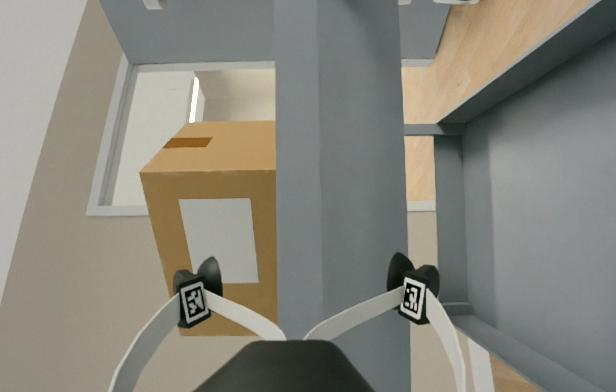

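Call:
move(
  r2={"base":{"translate_m":0.025},"pace":"slow","joints":{"gripper_m":-0.02}},
  blocking=false,
  cameras=[],
)

Call:
wait(
  seconds=3,
  cameras=[],
)

Call:
move(
  r2={"base":{"translate_m":-0.6,"strafe_m":-0.25},"pace":"slow"},
  blocking=false,
  cameras=[],
)

Call:
wait(
  seconds=10,
  cameras=["r2_head_camera","r2_wrist_camera"],
)

Scene clock: 741.07 s.
move: r2 moving
r1: as last shown
r1.base_tilt: forward=-1.6 right=+1.3
r1.lidar_m: 5.03 0.34 0.25 - 0.25 0.25 0.53 1.20 1.16 1.18 1.17 4.09
r1.motor_effort: lift_m=+20(20) arm_m=+5(5) wheel_0=-4(5) wheel_1=+3(4) wheel_2=+0(0)
r1.servo_current: wrist_yaw_rad=20(78) wrist_pitch_rad=39(59) wrist_roll_rad=33(52) gripper_m=46(46)
r1.wrist_depth_mm: - 138 - 549 297 194 - / - 138 - 554 301 195 - / 113 138 231 554 303 196 163 / 132 148 - 564 306 197 - / 1983 - - 569 306 197 163 / 1182 1205 194 788 191 196 163 / 842 750 750 143 285 179 -
r2.base_odometry: x=+0.290 y=-2.740 heading=-2.523
r2.turned_by_wheels: +0.000
r2.turned_by_imu: +0.001
r2.base_tilt: forward=-0.7 right=+0.0
r2.lidar_m: 0.60 2.20 1.12 0.87 0.84 0.93 1.42 3.59 3.91 3.91 3.90 0.65
r2.base_status: translate_m moving
r2.joint_positions: lift_m=+0.682 arm_m=+0.200 wrist_yaw_rad=+0.000 wrist_pitch_rad=+0.002 wrist_roll_rad=+1.568 gripper_m=+0.091
r2.joint_status: gripper_m moving
r2.measured_speeds: translate_m=+0.048 strafe_m=+0.000 rotate_rad=-0.001 lift_m=+0.000 arm_m=+0.000 wrist_yaw_rad=+0.000 wrist_pitch_rad=+0.000 wrist_roll_rad=+0.000
r2.motor_effort: lift_m=+16(16) arm_m=+4(4) wheel_0=+4(8) wheel_1=+7(7) wheel_2=-10(11)
r2.servo_current: wrist_yaw_rad=33(59) wrist_pitch_rad=39(46) wrist_roll_rad=52(59) gripper_m=72(104)
r2.hand_pose: x=+0.6592 y=-0.0875 z=+0.8599 quat_wxyz=(+0.708, +0.706, +0.000, -0.001) (m; r2's base frame)
r2.wrist_depth_mm: - - - 263 266 1708 1182 / - - - 263 264 1708 - / - - 585 258 260 842 - / - 1921 492 198 258 866 - / - - 530 196 255 842 - / - - 193 194 192 - - / - - - - - 1661 -
pictures: none
No camera images: "cameras" was empty.

Scene clock: 744.07 s.
earlier move: r2 moving
r1.base_odometry: x=-1.446 y=+1.558 heading=+2.942
r1.turned_by_wheels: +0.000
r1.turned_by_imu: +0.000
r1.base_tilt: forward=-1.6 right=+1.3
r1.lidar_m: 5.03 0.36 0.25 - 0.25 0.25 0.53 1.20 1.18 1.17 1.17 4.08
r1.base_status: not commanded
r1.joint_positions: lift_m=+0.127 arm_m=+0.000 wrist_yaw_rad=+3.092 wrist_pitch_rad=+0.002 wrist_roll_rad=+0.000 gripper_m=+0.056
r1.joint_status: not commanded
r1.measured_speeds: all 0
r1.motor_effort: lift_m=+20(20) arm_m=+5(5) wheel_0=-4(5) wheel_1=+3(4) wheel_2=+0(0)
r1.servo_current: wrist_yaw_rad=33(78) wrist_pitch_rad=39(59) wrist_roll_rad=52(72) gripper_m=46(46)
r1.hand_pose: x=-0.1129 y=+0.1016 z=+0.3046 quat_wxyz=(+0.025, -0.001, +0.000, +1.000) (m; r1's base frame)
r1.wrist_depth_mm: - 137 - 544 297 193 - / - 138 - 544 301 196 - / 114 138 229 559 303 196 162 / 132 148 - 564 304 197 - / 1921 - - 564 307 197 163 / 1182 1205 193 809 191 197 163 / 854 750 750 143 285 178 -
r2.base_odometry: x=+0.280 y=-2.747 heading=-2.523
r2.turned_by_wheels: +0.000
r2.turned_by_imu: +0.001
r2.base_tilt: forward=-0.7 right=+0.1
r2.lidar_m: 0.59 2.15 1.11 0.86 0.85 0.94 1.44 3.61 3.90 3.94 3.88 0.62
r2.base_status: done
r2.joint_positions: lift_m=+0.682 arm_m=+0.200 wrist_yaw_rad=+0.000 wrist_pitch_rad=+0.002 wrist_roll_rad=+1.568 gripper_m=-0.002
r2.joint_status: gripper_m moving
r2.measured_speeds: all 0
r2.motor_effort: lift_m=+16(16) arm_m=+4(5) wheel_0=+3(8) wheel_1=+5(7) wheel_2=-5(11)
r2.servo_current: wrist_yaw_rad=46(65) wrist_pitch_rad=39(52) wrist_roll_rad=46(65) gripper_m=169(169)
r2.hand_pose: x=+0.6592 y=-0.0875 z=+0.8599 quat_wxyz=(+0.708, +0.706, +0.000, -0.001) (m; r2's base frame)
r2.wrist_depth_mm: - - - 190 251 1708 1160 / - - - 188 249 1661 - / - - 569 186 246 831 - / - 500 480 184 244 831 - / - 525 525 182 242 - - / - - 189 181 182 - - / - - - - - - -
wait: 3.00 s; no rest
pictures: none
No camera images: "cameras" was empty.

Scene clock: 744.57 s.
earlier move: r2 moving
move: r2 moving
r1: as last shown
r1.lidar_m: 5.04 0.32 0.25 - 0.25 0.25 0.53 1.21 1.16 1.19 1.17 4.08
r1.motor_effort: lift_m=+20(20) arm_m=+5(5) wheel_0=-4(5) wheel_1=+3(3) wheel_2=+0(0)
r1.servo_current: wrist_yaw_rad=52(72) wrist_pitch_rad=39(52) wrist_roll_rad=59(59) gripper_m=39(46)
r1.wrist_depth_mm: - 138 - 549 297 193 - / - 138 - 549 303 195 - / 113 138 229 554 301 196 162 / 132 148 - 559 304 197 - / 1983 - - 569 306 198 163 / 1182 1205 194 798 191 198 163 / 842 750 759 143 286 178 -
r2.base_odometry: x=+0.287 y=-2.736 heading=-2.523
r2.turned_by_wheels: +0.000
r2.turned_by_imu: +0.000
r2.base_tilt: forward=-0.7 right=+0.1
r2.lidar_m: 0.57 2.20 1.12 0.89 0.84 0.94 1.40 3.59 3.88 3.95 3.89 0.64
r2.base_status: translate_m moving; strafe_m moving
r2.joint_positions: lift_m=+0.682 arm_m=+0.200 wrist_yaw_rad=+0.000 wrist_pitch_rad=+0.002 wrist_roll_rad=+1.568 gripper_m=-0.019
r2.joint_status: gripper_m moving
r2.measured_speeds: translate_m=-0.048 strafe_m=-0.020 rotate_rad=+0.002 lift_m=+0.000 arm_m=+0.000 wrist_yaw_rad=+0.000 wrist_pitch_rad=+0.000 wrist_roll_rad=+0.000
r2.motor_effort: lift_m=+16(16) arm_m=+4(4) wheel_0=-6(7) wheel_1=-8(8) wheel_2=+10(11)
r2.servo_current: wrist_yaw_rad=39(59) wrist_pitch_rad=46(46) wrist_roll_rad=39(59) gripper_m=117(176)
r2.hand_pose: x=+0.6592 y=-0.0875 z=+0.8599 quat_wxyz=(+0.708, +0.706, +0.000, -0.001) (m; r2's base frame)
r2.wrist_depth_mm: - - - 185 245 1756 1160 / - - - 182 243 1756 - / - - 559 181 241 831 - / - 492 473 179 238 831 - / - 521 512 178 236 - - / - - 186 176 180 - - / - - - - 233 - -
pictures: none
No camera images: "cameras" was empty.

Scene clock: 751.77 s.
earlier move: r2 done
r1.base_odometry: x=-1.446 y=+1.558 heading=+2.942
r1.turned_by_wheels: +0.000
r1.turned_by_imu: +0.000
r1.base_tilt: forward=-1.6 right=+1.3
r1.lidar_m: 5.02 0.33 0.25 - 0.25 0.26 0.56 1.19 1.17 2.78 1.50 1.93
r1.base_status: not commanded
r1.joint_positions: lift_m=+0.127 arm_m=+0.000 wrist_yaw_rad=+3.092 wrist_pitch_rad=+0.002 wrist_roll_rad=+0.000 gripper_m=+0.056
r1.joint_status: not commanded
r1.measured_speeds: all 0
r1.motor_effort: lift_m=+20(20) arm_m=+5(5) wheel_0=-4(5) wheel_1=+3(4) wheel_2=+0(0)
r1.servo_current: wrist_yaw_rad=59(72) wrist_pitch_rad=33(59) wrist_roll_rad=46(72) gripper_m=39(52)
r1.hand_pose: x=-0.1129 y=+0.1016 z=+0.3046 quat_wxyz=(+0.025, -0.001, +0.000, +1.000) (m; r1's base frame)
r1.wrist_depth_mm: - 138 - 549 298 195 - / - 138 - 554 300 196 - / 113 138 229 554 303 196 162 / 132 148 - 554 303 197 - / 1921 - - 564 306 197 162 / 1229 1229 193 788 191 197 163 / 842 759 759 143 285 179 -
r2.base_odometry: x=+0.624 y=-2.196 heading=-2.523
r2.turned_by_wheels: +0.000
r2.turned_by_imu: +0.001
r2.base_tilt: forward=-0.7 right=+0.1
r2.lidar_m: 0.57 2.33 1.10 0.86 0.84 0.92 1.34 2.98 3.24 3.95 3.90 0.63
r2.base_status: done
r2.joint_positions: lift_m=+0.682 arm_m=+0.200 wrist_yaw_rad=+0.002 wrist_pitch_rad=+0.002 wrist_roll_rad=+1.568 gripper_m=-0.019
r2.joint_status: all done
r2.measured_speeds: all 0
r2.motor_effort: lift_m=+16(17) arm_m=+4(4) wheel_0=-3(10) wheel_1=-4(9) wheel_2=+6(14)
r2.servo_current: wrist_yaw_rad=46(65) wrist_pitch_rad=39(52) wrist_roll_rad=33(59) gripper_m=98(176)
r2.hand_pose: x=+0.6594 y=-0.0868 z=+0.8599 quat_wxyz=(+0.708, +0.706, +0.001, +0.000) (m; r2's base frame)
r2.wrist_depth_mm: - - - 257 260 1708 1229 / - - - 191 254 1708 500 / - - - 188 247 809 - / - - 477 182 242 854 - / - - 500 179 236 - - / - - 185 175 180 - - / - - 569 - - - -
wait: 7.20 of 10 s (r2 has come to rest)
pictures: r2_head_camera, r2_wrist_camera
Images, in order (width x height): r2_head_camera 420x560, r2_wrist_camera 616x392.

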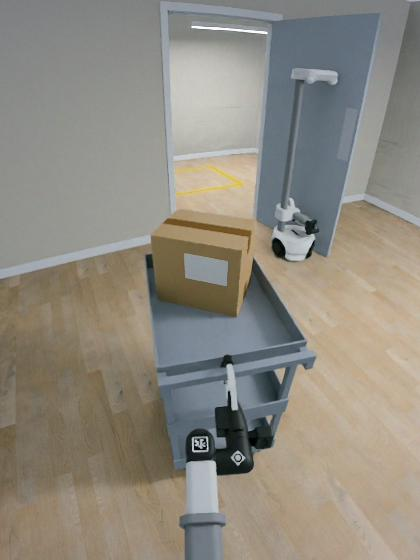

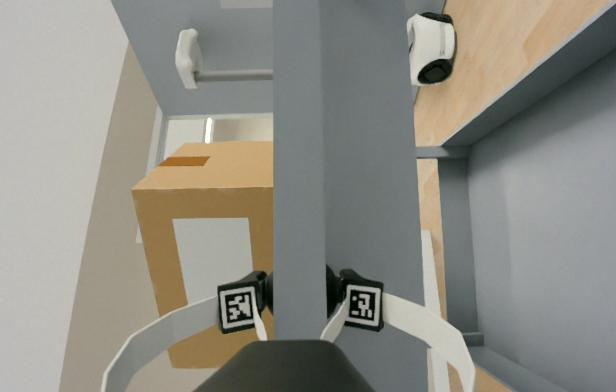

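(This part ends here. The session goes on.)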